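# Place the green block into the blue tray

## Task

Get the green block so that it sits inside the blue tray, and leave it resting there on its own once the robot lets go.

## Robot and tools

ROBOT. Two arms share the table: left_arm on the scene's +y side and right_arm on the -y side. These names do not match image left and right. Each arm has six revolute joints and a parallel gripper. Calibrated bases in the scene frame: left_arm at (+0.004, +0.276, 0) m, quat_wxyz (+1.000, 0, 0, -0.005); right_arm at (-0.013, -0.336, 0) m, quat_wxyz (+1.000, 0, 0, -0.012).

FRAMES. Scene frame: origin at table-top height, halfway between the nominal bases, +x away from the robot over the table, +z up. The fixed cameras and the table use this frame. Each arm reports its end_effector_position (metres), end_effector_quat_wxyz, velocities and wrist-camera pose in that arm's own base frame. These can be off by a few centimetres, more at long reach. The reported point lies between the finger pads, about 1 cm short of the tips. Fingers point along the gripper's +z and close along its y.

ROW LAYOUT. Every command row has 14 numbers: 7 for left_arm, then 7 for right_arm. Always send all 14, even when one arm is idle. Within each arm the order is elbow (joint3), wrist yaw (joint5), shoulder (joint2), wrist pitch (joint4), wrist roll (joint6), waist (joint1), then gripper opening. The six joint values are absolute target angles in radians, in the same form Joint positions prints, not offsets. Wrist pitch has its sign flipped relative to the URDF, so in your numbers its range is -1.571 to 1.693. The other ranges are: elbow 0.000 to 3.019, wrist yaw -1.571 to 1.571, shoulder 0.000 to 3.142, wrist roll -2.094 to 2.094, waist -2.880 to 2.880. The true ends can differ by up to 0.084 rad. A target more than 0.084 beyond an end, and farther out than the current angle, gets the call refused. A milder overshoot is clipped, and "joint sent to its limit" may then appear. Opening is an absolute value from -1 (shut) to +1 (fully open). It is not an offset. To leave a gripper as it is, repeat its current command, because 0 means half-open.

TOOLS.
execute_actions(actions, cameras): actions is a list of actions. Each action is a table of up to 15 rows, one per 1/30 s step, covering 0.5 s. If a table is shorter, its last row is held for the remaining steps. An empty list returns state plus images from all cameras.
move(target, speed, blend, opening_speed, grip_force, blocking, cameras): target is a single 14-number row or a list of up to 15 rows. All joints are interpolated together to absolute angles, so gripper paths curve and do not avoid obstacles. speed, in rad/s from 0.01 to 12.57 (default 0.5), caps the joint with the farthest to travel. You can give one value or one per target. blend, in rad, rounds corners between listed targets; 0 stops at each. opening_speed is on the -1..+1 scale per second, 0.2 or more. grip_force is newtons per pad, 10 to 50, as one number or one per arm. It persists until changed, and below 50 the fingers close slowly. blocking=false returns after about 0.5 s while the motion continues; a new move then replaces it. A move lasts at least 0.5 s, and paths longer than 10 s stop short. The result adds a "move:" line with done, off_target (at rest but more than 0.035 rad away), moving, held or fault, and may add limits=held.
wait(seconds 0 to 10): lets the scene run with the last commands held.
stop(): brakes a running move to rest.
zoom_image(camera, region [x0,y0,x1,y1] in pixels, at most 504 by 504): enlarges part of the latest image. Cameras: cam_high, cam_low, cam_over, cam_left_wrist, cam_right_wrist, each 672x504.
read_manual(section="licences") returns licence text only.
finished_scene(scene=1) ends the scene for good.

MOTION LIMITS. On each step a joint's target can lead its measured angle by at most 0.716 rad (waist, shoulder), 0.645 (elbow), 0.69 (wrist pitch), 1.84 (wrist yaw) or 3.24 (wrist roll). If a row would move a gripper more than 110 mm from where it is, that arm's whole row is scaled back. Unfinished motion may need to be sent again. Very small changes might not start at all. The scene keeps running while you think.

RESULT LINES. Joint positions and Joint velocities list each arm in row order; the last entry is the pad gap in metres, 0.094 when fully open. Joint targets shows what the joints are being driven toward now. Tool commands shows current gripper commands. grip_measured gives the finger opening on the command scale. It reads slightly wide when empty and a little narrower than a part being squeezed. Joint torques appear in row order without the gripper, positive toward larger angles; numbers 1 and 4 wrap at ±28 N m. Velocities may show "within noise". Action calls also list joint angles at some steps. Warnings include "joint command not followed" (clearance check changed targets), "joint sent to its limit", MOTOR HOT, and OVER-TEMPERATURE FAULT (the arm goes limp for 30 to 60 s or longer).

GRASPING. To grip, command an opening below the object's width. Squeeze rises about 1 N per 0.001 below first contact, then jumps to full force (roughly 50 to 64 N per pad). To release, command well above grip_measured.

AVOID. Do not let the block drop from a height, get flung, or end up off the table; that fails the task. Do not release it while it is moving. Do not strike the table, tray or other fixed objects hard. Do not let the arms bump each other, or close one gripper on the other's fingers. Do not hold a stretched arm or a load for long, or push into unreachable poses, since that overheats motors. Move smoothly, and only call finished_scene once the block rests in the tray with the gripper off it.

Each tool is called after "Emit:" by a JSON object that holds its "fn" and its "kwargs", one argument or row to a line.

## Session

Emit:
{"fn": "execute_actions", "kwargs": {
  "actions": []
}}

Scene clock: 0.00 s.
left_arm: end_effector_position=(+0.3027, +0.3543, +0.2691) grip_measured=+1.000 end_effector_quat_wxyz=(+0.444, -0.553, +0.660, +0.247) | right_arm: end_effector_position=(+0.3790, +0.1847, +0.3016) grip_measured=+1.000 end_effector_quat_wxyz=(+0.195, +0.203, +0.936, -0.212)
Joint names: [elbow, wrist yaw, shoulder, wrist pitch, wrist roll, waist]
Joint positions: left_arm=[0.791 -0.431 1.059 0.295 -0.447 0.708 0.094] | right_arm=[1.484 0.576 1.468 1.686 1.137 0.681 0.094]
Joint velocities: within noise
Joint torques (N m): no reading
Heat: left arm: hottest waist 25 °C; right arm: hottest elbow 27 °C.
Joint targets: left_arm=[0.814 -0.431 1.063 0.293 -0.447 0.708] | right_arm=[1.507 0.576 1.471 1.686 1.137 0.681]
Tool commands: left_gripper/opening=+1.0 right_gripper/opening=+1.0

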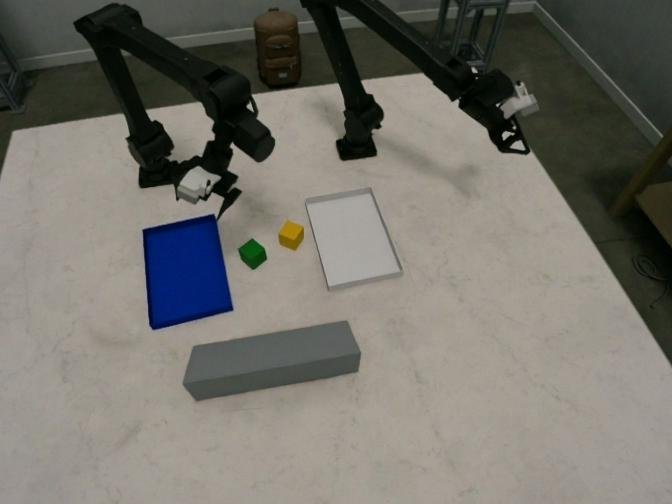

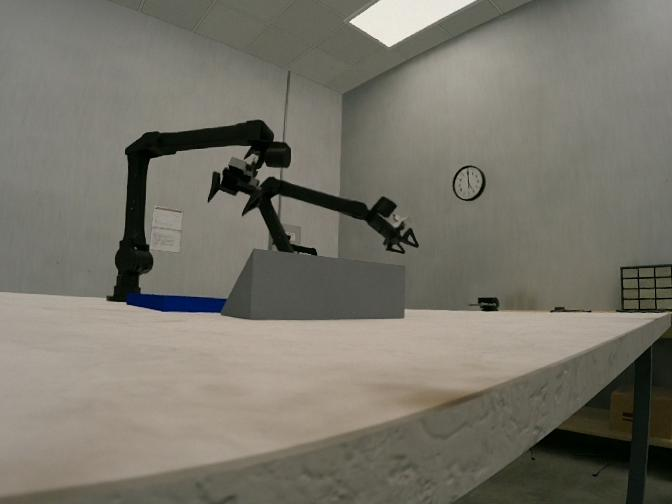

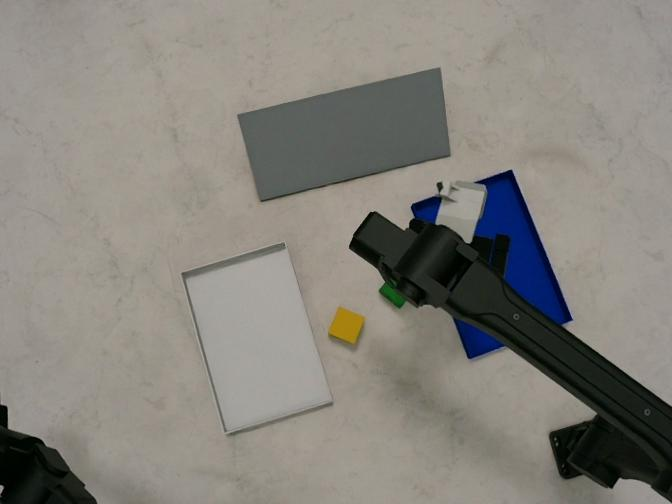

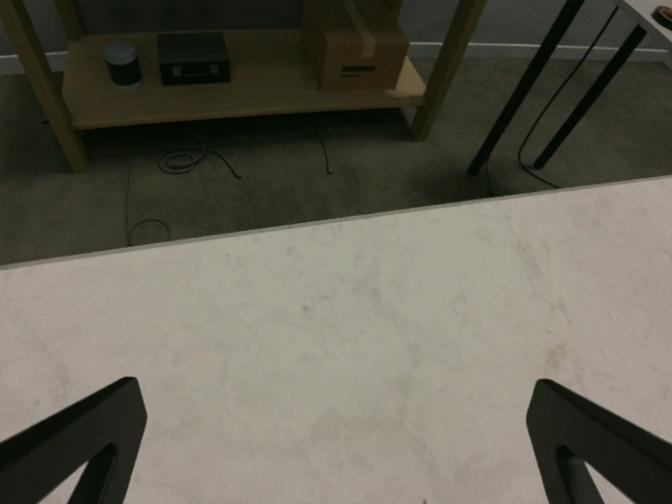

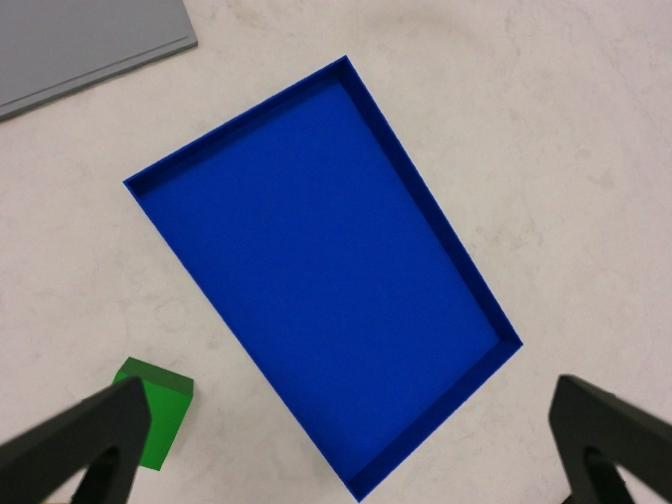

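Emit:
{"fn": "zoom_image", "kwargs": {
  "camera": "cam_right_wrist",
  "region": [60, 330, 260, 480]
}}

Emit:
{"fn": "zoom_image", "kwargs": {
  "camera": "cam_high",
  "region": [120, 180, 420, 405]
}}

Scaled by 2.520 from the camera's 672x504 image, which has a finer 960x720 frame.

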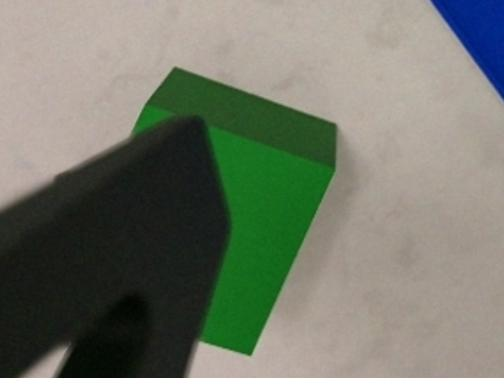

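Scaled by 1.680 from the camera's 672x504 image, which has a finer 960x720 frame.

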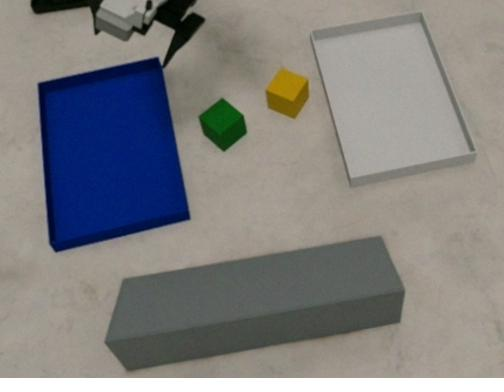

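Emit:
{"fn": "move", "kwargs": {
  "target": [0.814, -0.431, 1.063, 0.293, -0.447, 0.708, 1.0, 1.2177, 0.0, 1.5455, 1.243, 1.576, 0.6547, 1.0],
  "speed": 1.2,
  "cameras": ["cam_right_wrist", "cam_high"]
}}

Scene clock: 151.57 s.
left_arm: end_effector_position=(+0.3027, +0.3543, +0.2691) grip_measured=+1.000 end_effector_quat_wxyz=(+0.444, -0.553, +0.660, +0.247) | right_arm: end_effector_position=(+0.3498, +0.2725, +0.1432) grip_measured=+1.000 end_effector_quat_wxyz=(+0.002, +0.436, +0.900, -0.001)
Joint names: [elbow, wrist yaw, shoulder, wrist pitch, wrist roll, waist]
Joint positions: left_arm=[0.791 -0.431 1.059 0.295 -0.447 0.708 0.094] | right_arm=[1.228 0.004 1.547 1.252 1.567 0.664 0.094]
Joint torques (N m): left_arm=[11.08 -0.23 -6.89 -1.89 0.08 1.55] | right_arm=[8.47 -0.2 -13.16 -0.65 0.05 -0.56]
Heat: left arm: hottest elbow 29 °C; right arm: hottest elbow 34 °C.
Joint targets: left_arm=[0.814 -0.431 1.063 0.293 -0.447 0.708] | right_arm=[1.218 0.000 1.545 1.243 1.576 0.655]
move: done
Images, in order (width x height): cam_high 672x504, cam_right_wrist 672x504.

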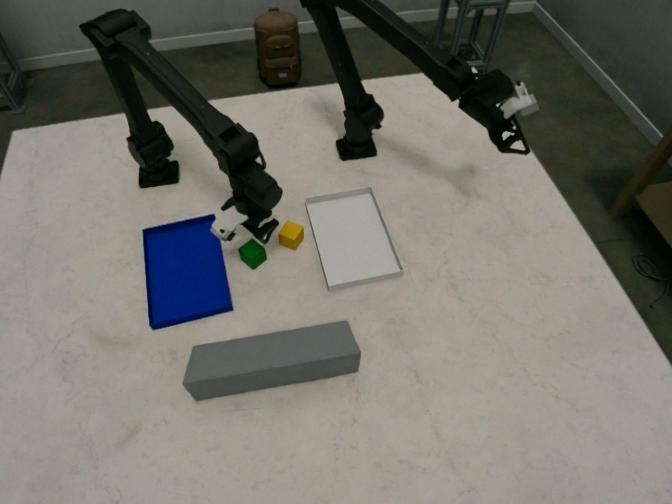

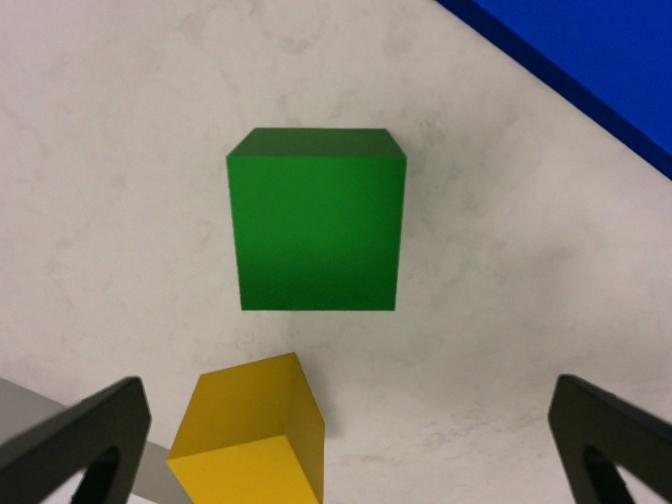

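Emit:
{"fn": "move", "kwargs": {
  "target": [0.814, -0.431, 1.063, 0.293, -0.447, 0.708, 1.0, 1.1759, 0.0, 1.6047, 1.142, 1.525, 0.6219, 1.0],
  "speed": 0.6,
  "cameras": ["cam_right_wrist", "cam_low"]
}}

Scene clock: 209.23 s.
left_arm: end_effector_position=(+0.3027, +0.3543, +0.2691) grip_measured=+1.000 end_effector_quat_wxyz=(+0.444, -0.553, +0.660, +0.247) | right_arm: end_effector_position=(+0.3665, +0.2650, +0.1074) grip_measured=+1.000 end_effector_quat_wxyz=(+0.004, +0.437, +0.899, +0.004)
Joint names: [elbow, wrist yaw, shoulder, wrist pitch, wrist roll, waist]
Joint positions: left_arm=[0.791 -0.431 1.059 0.295 -0.447 0.708 0.094] | right_arm=[1.187 0.004 1.596 1.151 1.534 0.628 0.094]
Joint torques (N m): left_arm=[11.1 -0.24 -6.71 -1.91 0.07 1.38] | right_arm=[8.13 -0.19 -12.81 -0.68 -0.1 -0.32]
Heat: left arm: hottest elbow 29 °C; right arm: hottest elbow 30 °C.
Joint targets: left_arm=[0.814 -0.431 1.063 0.293 -0.447 0.708] | right_arm=[1.176 0.000 1.605 1.142 1.525 0.622]
move: done
Images, in order (width x height): cam_low 672x504, cam_right_wrist 672x504.

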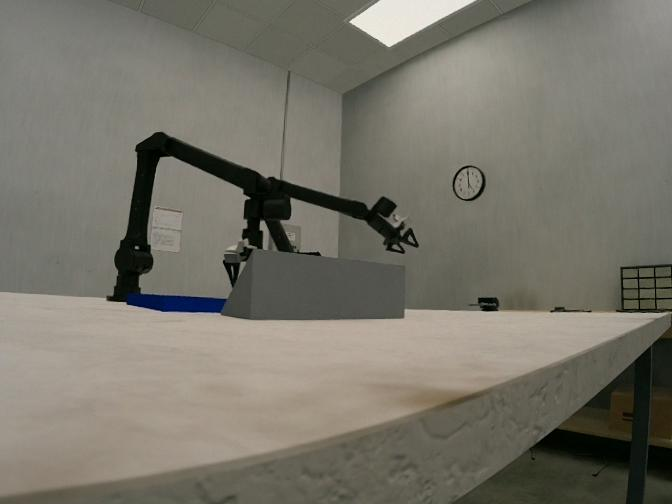

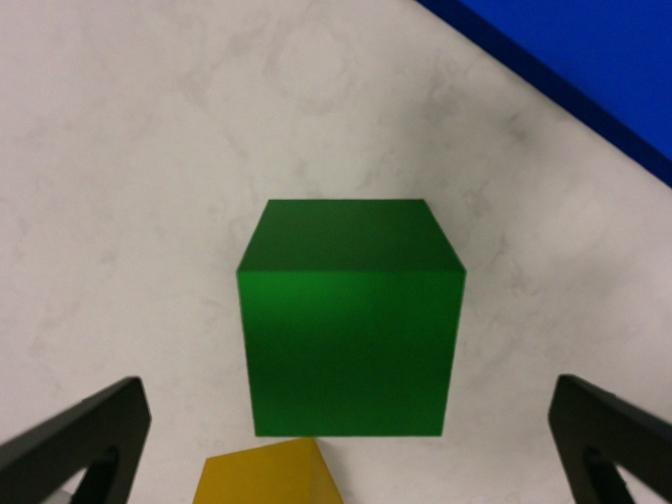

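Emit:
{"fn": "move", "kwargs": {
  "target": [
    [0.814, -0.431, 1.063, 0.293, -0.447, 0.708, 1.0, 1.1208, 0.0, 1.6544, 1.0372, 1.516, 0.613, 1.0],
    [0.814, -0.431, 1.063, 0.293, -0.447, 0.708, 1.0, 1.1208, 0.0, 1.6544, 1.0372, 1.516, 0.613, -0.2]
  ],
  "speed": 0.3,
  "opening_speed": 1.5,
  "cameras": ["cam_right_wrist", "cam_low", "cam_high"]
}}

Scene clock: 253.57 s.
left_arm: end_effector_position=(+0.3027, +0.3543, +0.2691) grip_measured=+1.000 end_effector_quat_wxyz=(+0.444, -0.553, +0.660, +0.247) | right_arm: end_effector_position=(+0.3690, +0.2634, +0.0680) grip_measured=+0.059 end_effector_quat_wxyz=(+0.005, +0.436, +0.900, +0.004)
Joint names: [elbow, wrist yaw, shoulder, wrist pitch, wrist roll, waist]
Joint positions: left_arm=[0.791 -0.431 1.059 0.295 -0.447 0.708 0.094] | right_arm=[1.132 0.004 1.644 1.046 1.524 0.622 0.05]
Joint torques (N m): left_arm=[11.03 -0.25 -6.77 -1.89 0.06 1.49] | right_arm=[7.66 -0.18 -12.92 -0.68 -0.11 -0.56]
Heat: left arm: hottest elbow 29 °C; right arm: hottest elbow 30 °C.
Joint targets: left_arm=[0.814 -0.431 1.063 0.293 -0.447 0.708] | right_arm=[1.121 0.000 1.655 1.037 1.516 0.613]
move: done
Images, in order (width x height): cam_high 672x504, cam_low 672x504, cam_right_wrist 672x504.

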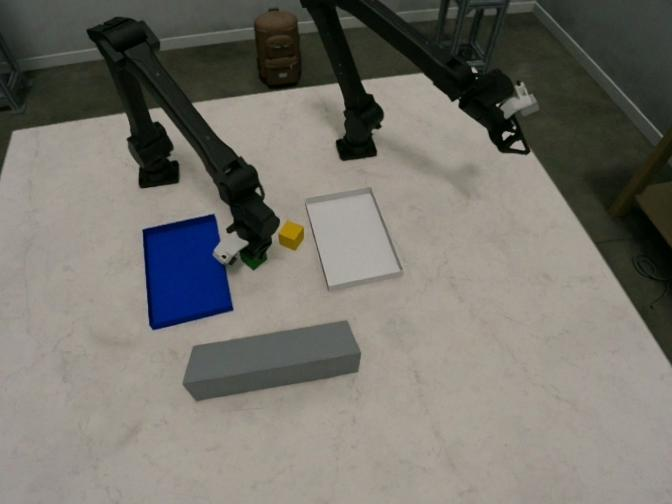

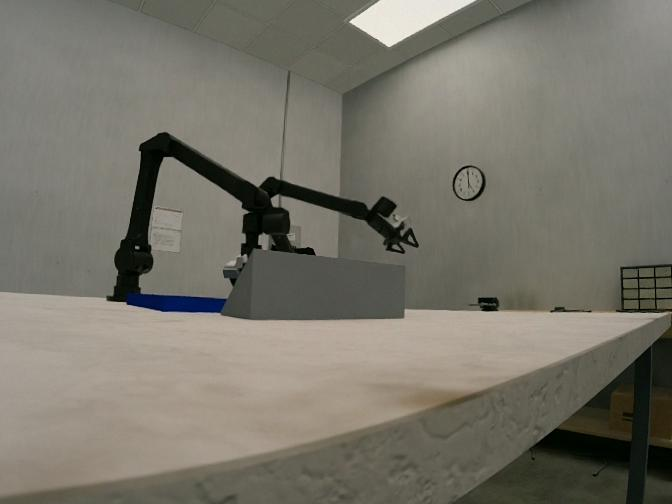

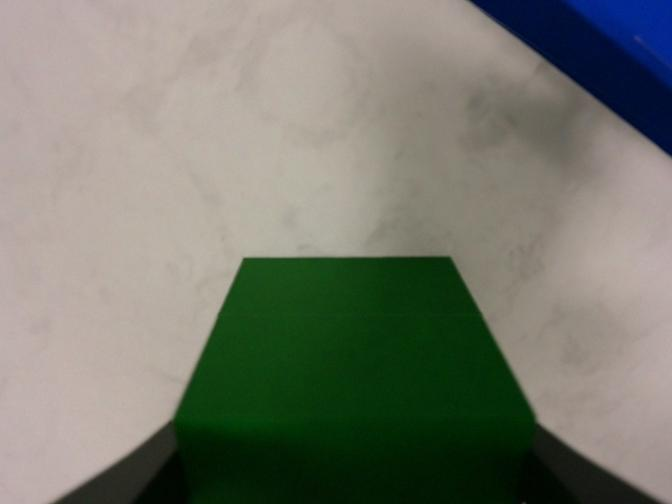

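Emit:
{"fn": "move", "kwargs": {
  "target": [
    [0.814, -0.431, 1.063, 0.293, -0.447, 0.708, 1.0, 1.2418, 0.0, 1.5661, 1.2465, 1.516, 0.613, -0.2],
    [0.814, -0.431, 1.063, 0.293, -0.447, 0.708, 1.0, 1.1558, 0.0, 1.4909, 1.2357, 1.516, 0.25, -0.2],
    [0.814, -0.431, 1.063, 0.293, -0.447, 0.708, 1.0, 1.0413, 0.0, 1.5743, 1.0378, 1.516, 0.25, -0.2]
  ],
  "speed": [0.5, 0.6, 0.25],
  "blend": [0.05, 0.05, 0],
  "cameras": ["cam_right_wrist", "cam_high"]
}}

Scene clock: 316.50 s.
left_arm: end_effector_position=(+0.3027, +0.3543, +0.2691) grip_measured=+1.000 end_effector_quat_wxyz=(+0.444, -0.553, +0.660, +0.247) | right_arm: end_effector_position=(+0.4092, +0.1039, +0.0724) grip_measured=+0.059 end_effector_quat_wxyz=(+0.002, +0.595, +0.804, +0.002)
Joint names: [elbow, wrist yaw, shoulder, wrist pitch, wrist roll, waist]
Joint positions: left_arm=[0.791 -0.431 1.059 0.295 -0.447 0.708 0.094] | right_arm=[1.05 0.001 1.568 1.047 1.523 0.25 0.05]
Joint torques (N m): left_arm=[11.04 -0.23 -6.71 -1.91 0.06 1.32] | right_arm=[7.84 -0.08 -11.93 -0.68 -0.11 0.15]
Heat: left arm: hottest elbow 30 °C; right arm: hottest elbow 30 °C.
Joint targets: left_arm=[0.814 -0.431 1.063 0.293 -0.447 0.708] | right_arm=[1.041 0.000 1.574 1.038 1.516 0.250]
move: done
Images, in order (width x height): cam_high 672x504, cam_right_wrist 672x504.

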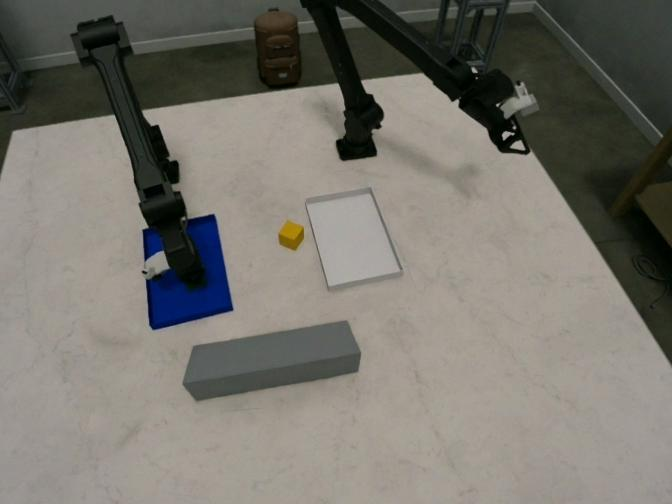

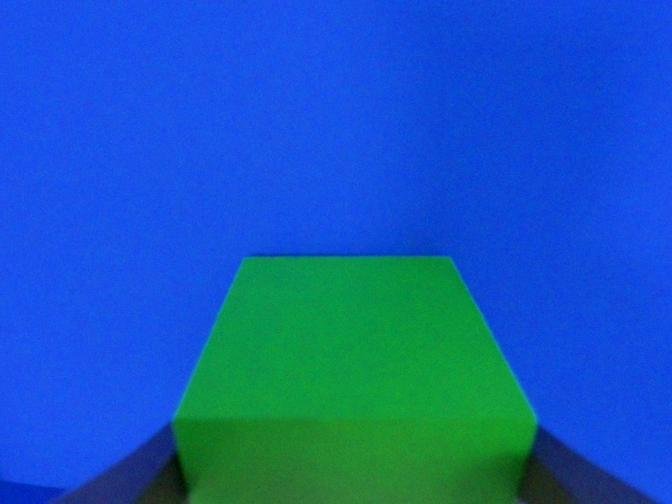

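Emit:
{"fn": "move", "kwargs": {
  "target": [
    [0.814, -0.431, 1.063, 0.293, -0.447, 0.708, 1.0, 1.0345, 0.0, 1.5813, 1.024, 1.516, 0.25, -0.2],
    [0.814, -0.431, 1.063, 0.293, -0.447, 0.708, 1.0, 1.0345, 0.0, 1.5813, 1.024, 1.516, 0.25, 0.6],
    [0.814, -0.431, 1.063, 0.293, -0.447, 0.708, 1.0, 1.1558, 0.0, 1.4909, 1.2357, 1.516, 0.25, 0.6]
  ],
  "speed": [0.1, 0.3, 0.4],
  "opening_speed": 1.0,
  "cameras": ["cam_right_wrist", "cam_high"]
}}

Scene clock: 337.80 s.
left_arm: end_effector_position=(+0.3027, +0.3543, +0.2691) grip_measured=+1.000 end_effector_quat_wxyz=(+0.444, -0.553, +0.660, +0.247) | right_arm: end_effector_position=(+0.3911, +0.0993, +0.1227) grip_measured=+0.597 end_effector_quat_wxyz=(-0.013, +0.594, +0.804, -0.016)
Joint names: [elbow, wrist yaw, shoulder, wrist pitch, wrist roll, waist]
Joint positions: left_arm=[0.791 -0.431 1.059 0.295 -0.447 0.708 0.094] | right_arm=[1.107 0.001 1.491 1.228 1.523 0.25 0.075]
Joint torques (N m): left_arm=[11.06 -0.25 -6.83 -1.92 0.08 1.44] | right_arm=[13.12 -0.08 -11.75 0.1 -0.1 0.15]
Heat: left arm: hottest elbow 30 °C; right arm: hottest elbow 30 °C.
Joint targets: left_arm=[0.814 -0.431 1.063 0.293 -0.447 0.708] | right_arm=[1.156 0.000 1.491 1.236 1.516 0.250]
move: off_target (right_arm); right_arm: the elbow is farthest, 0.049 rad from its target
Images, in order (width x height): cam_high 672x504, cam_right_wrist 672x504.

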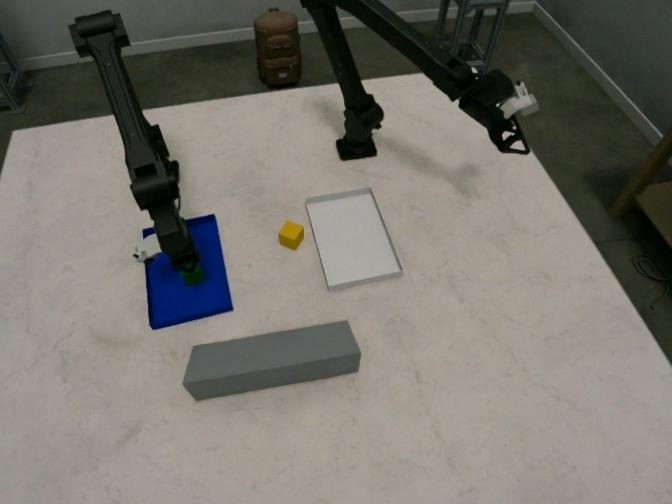

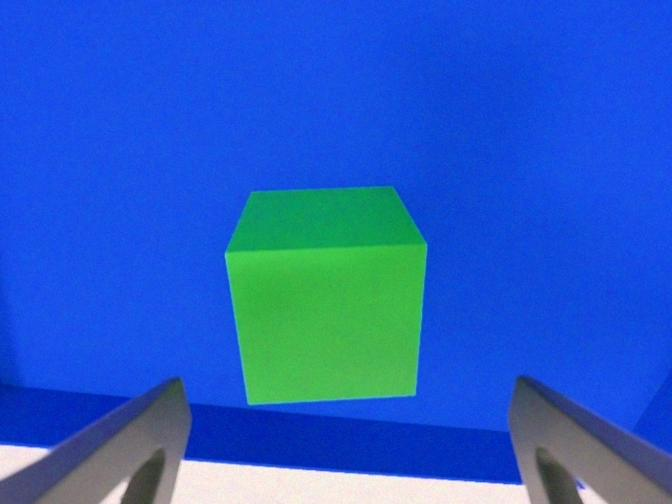

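Emit:
{"fn": "finished_scene", "kwargs": {

}}

The scene is finished: the task was done.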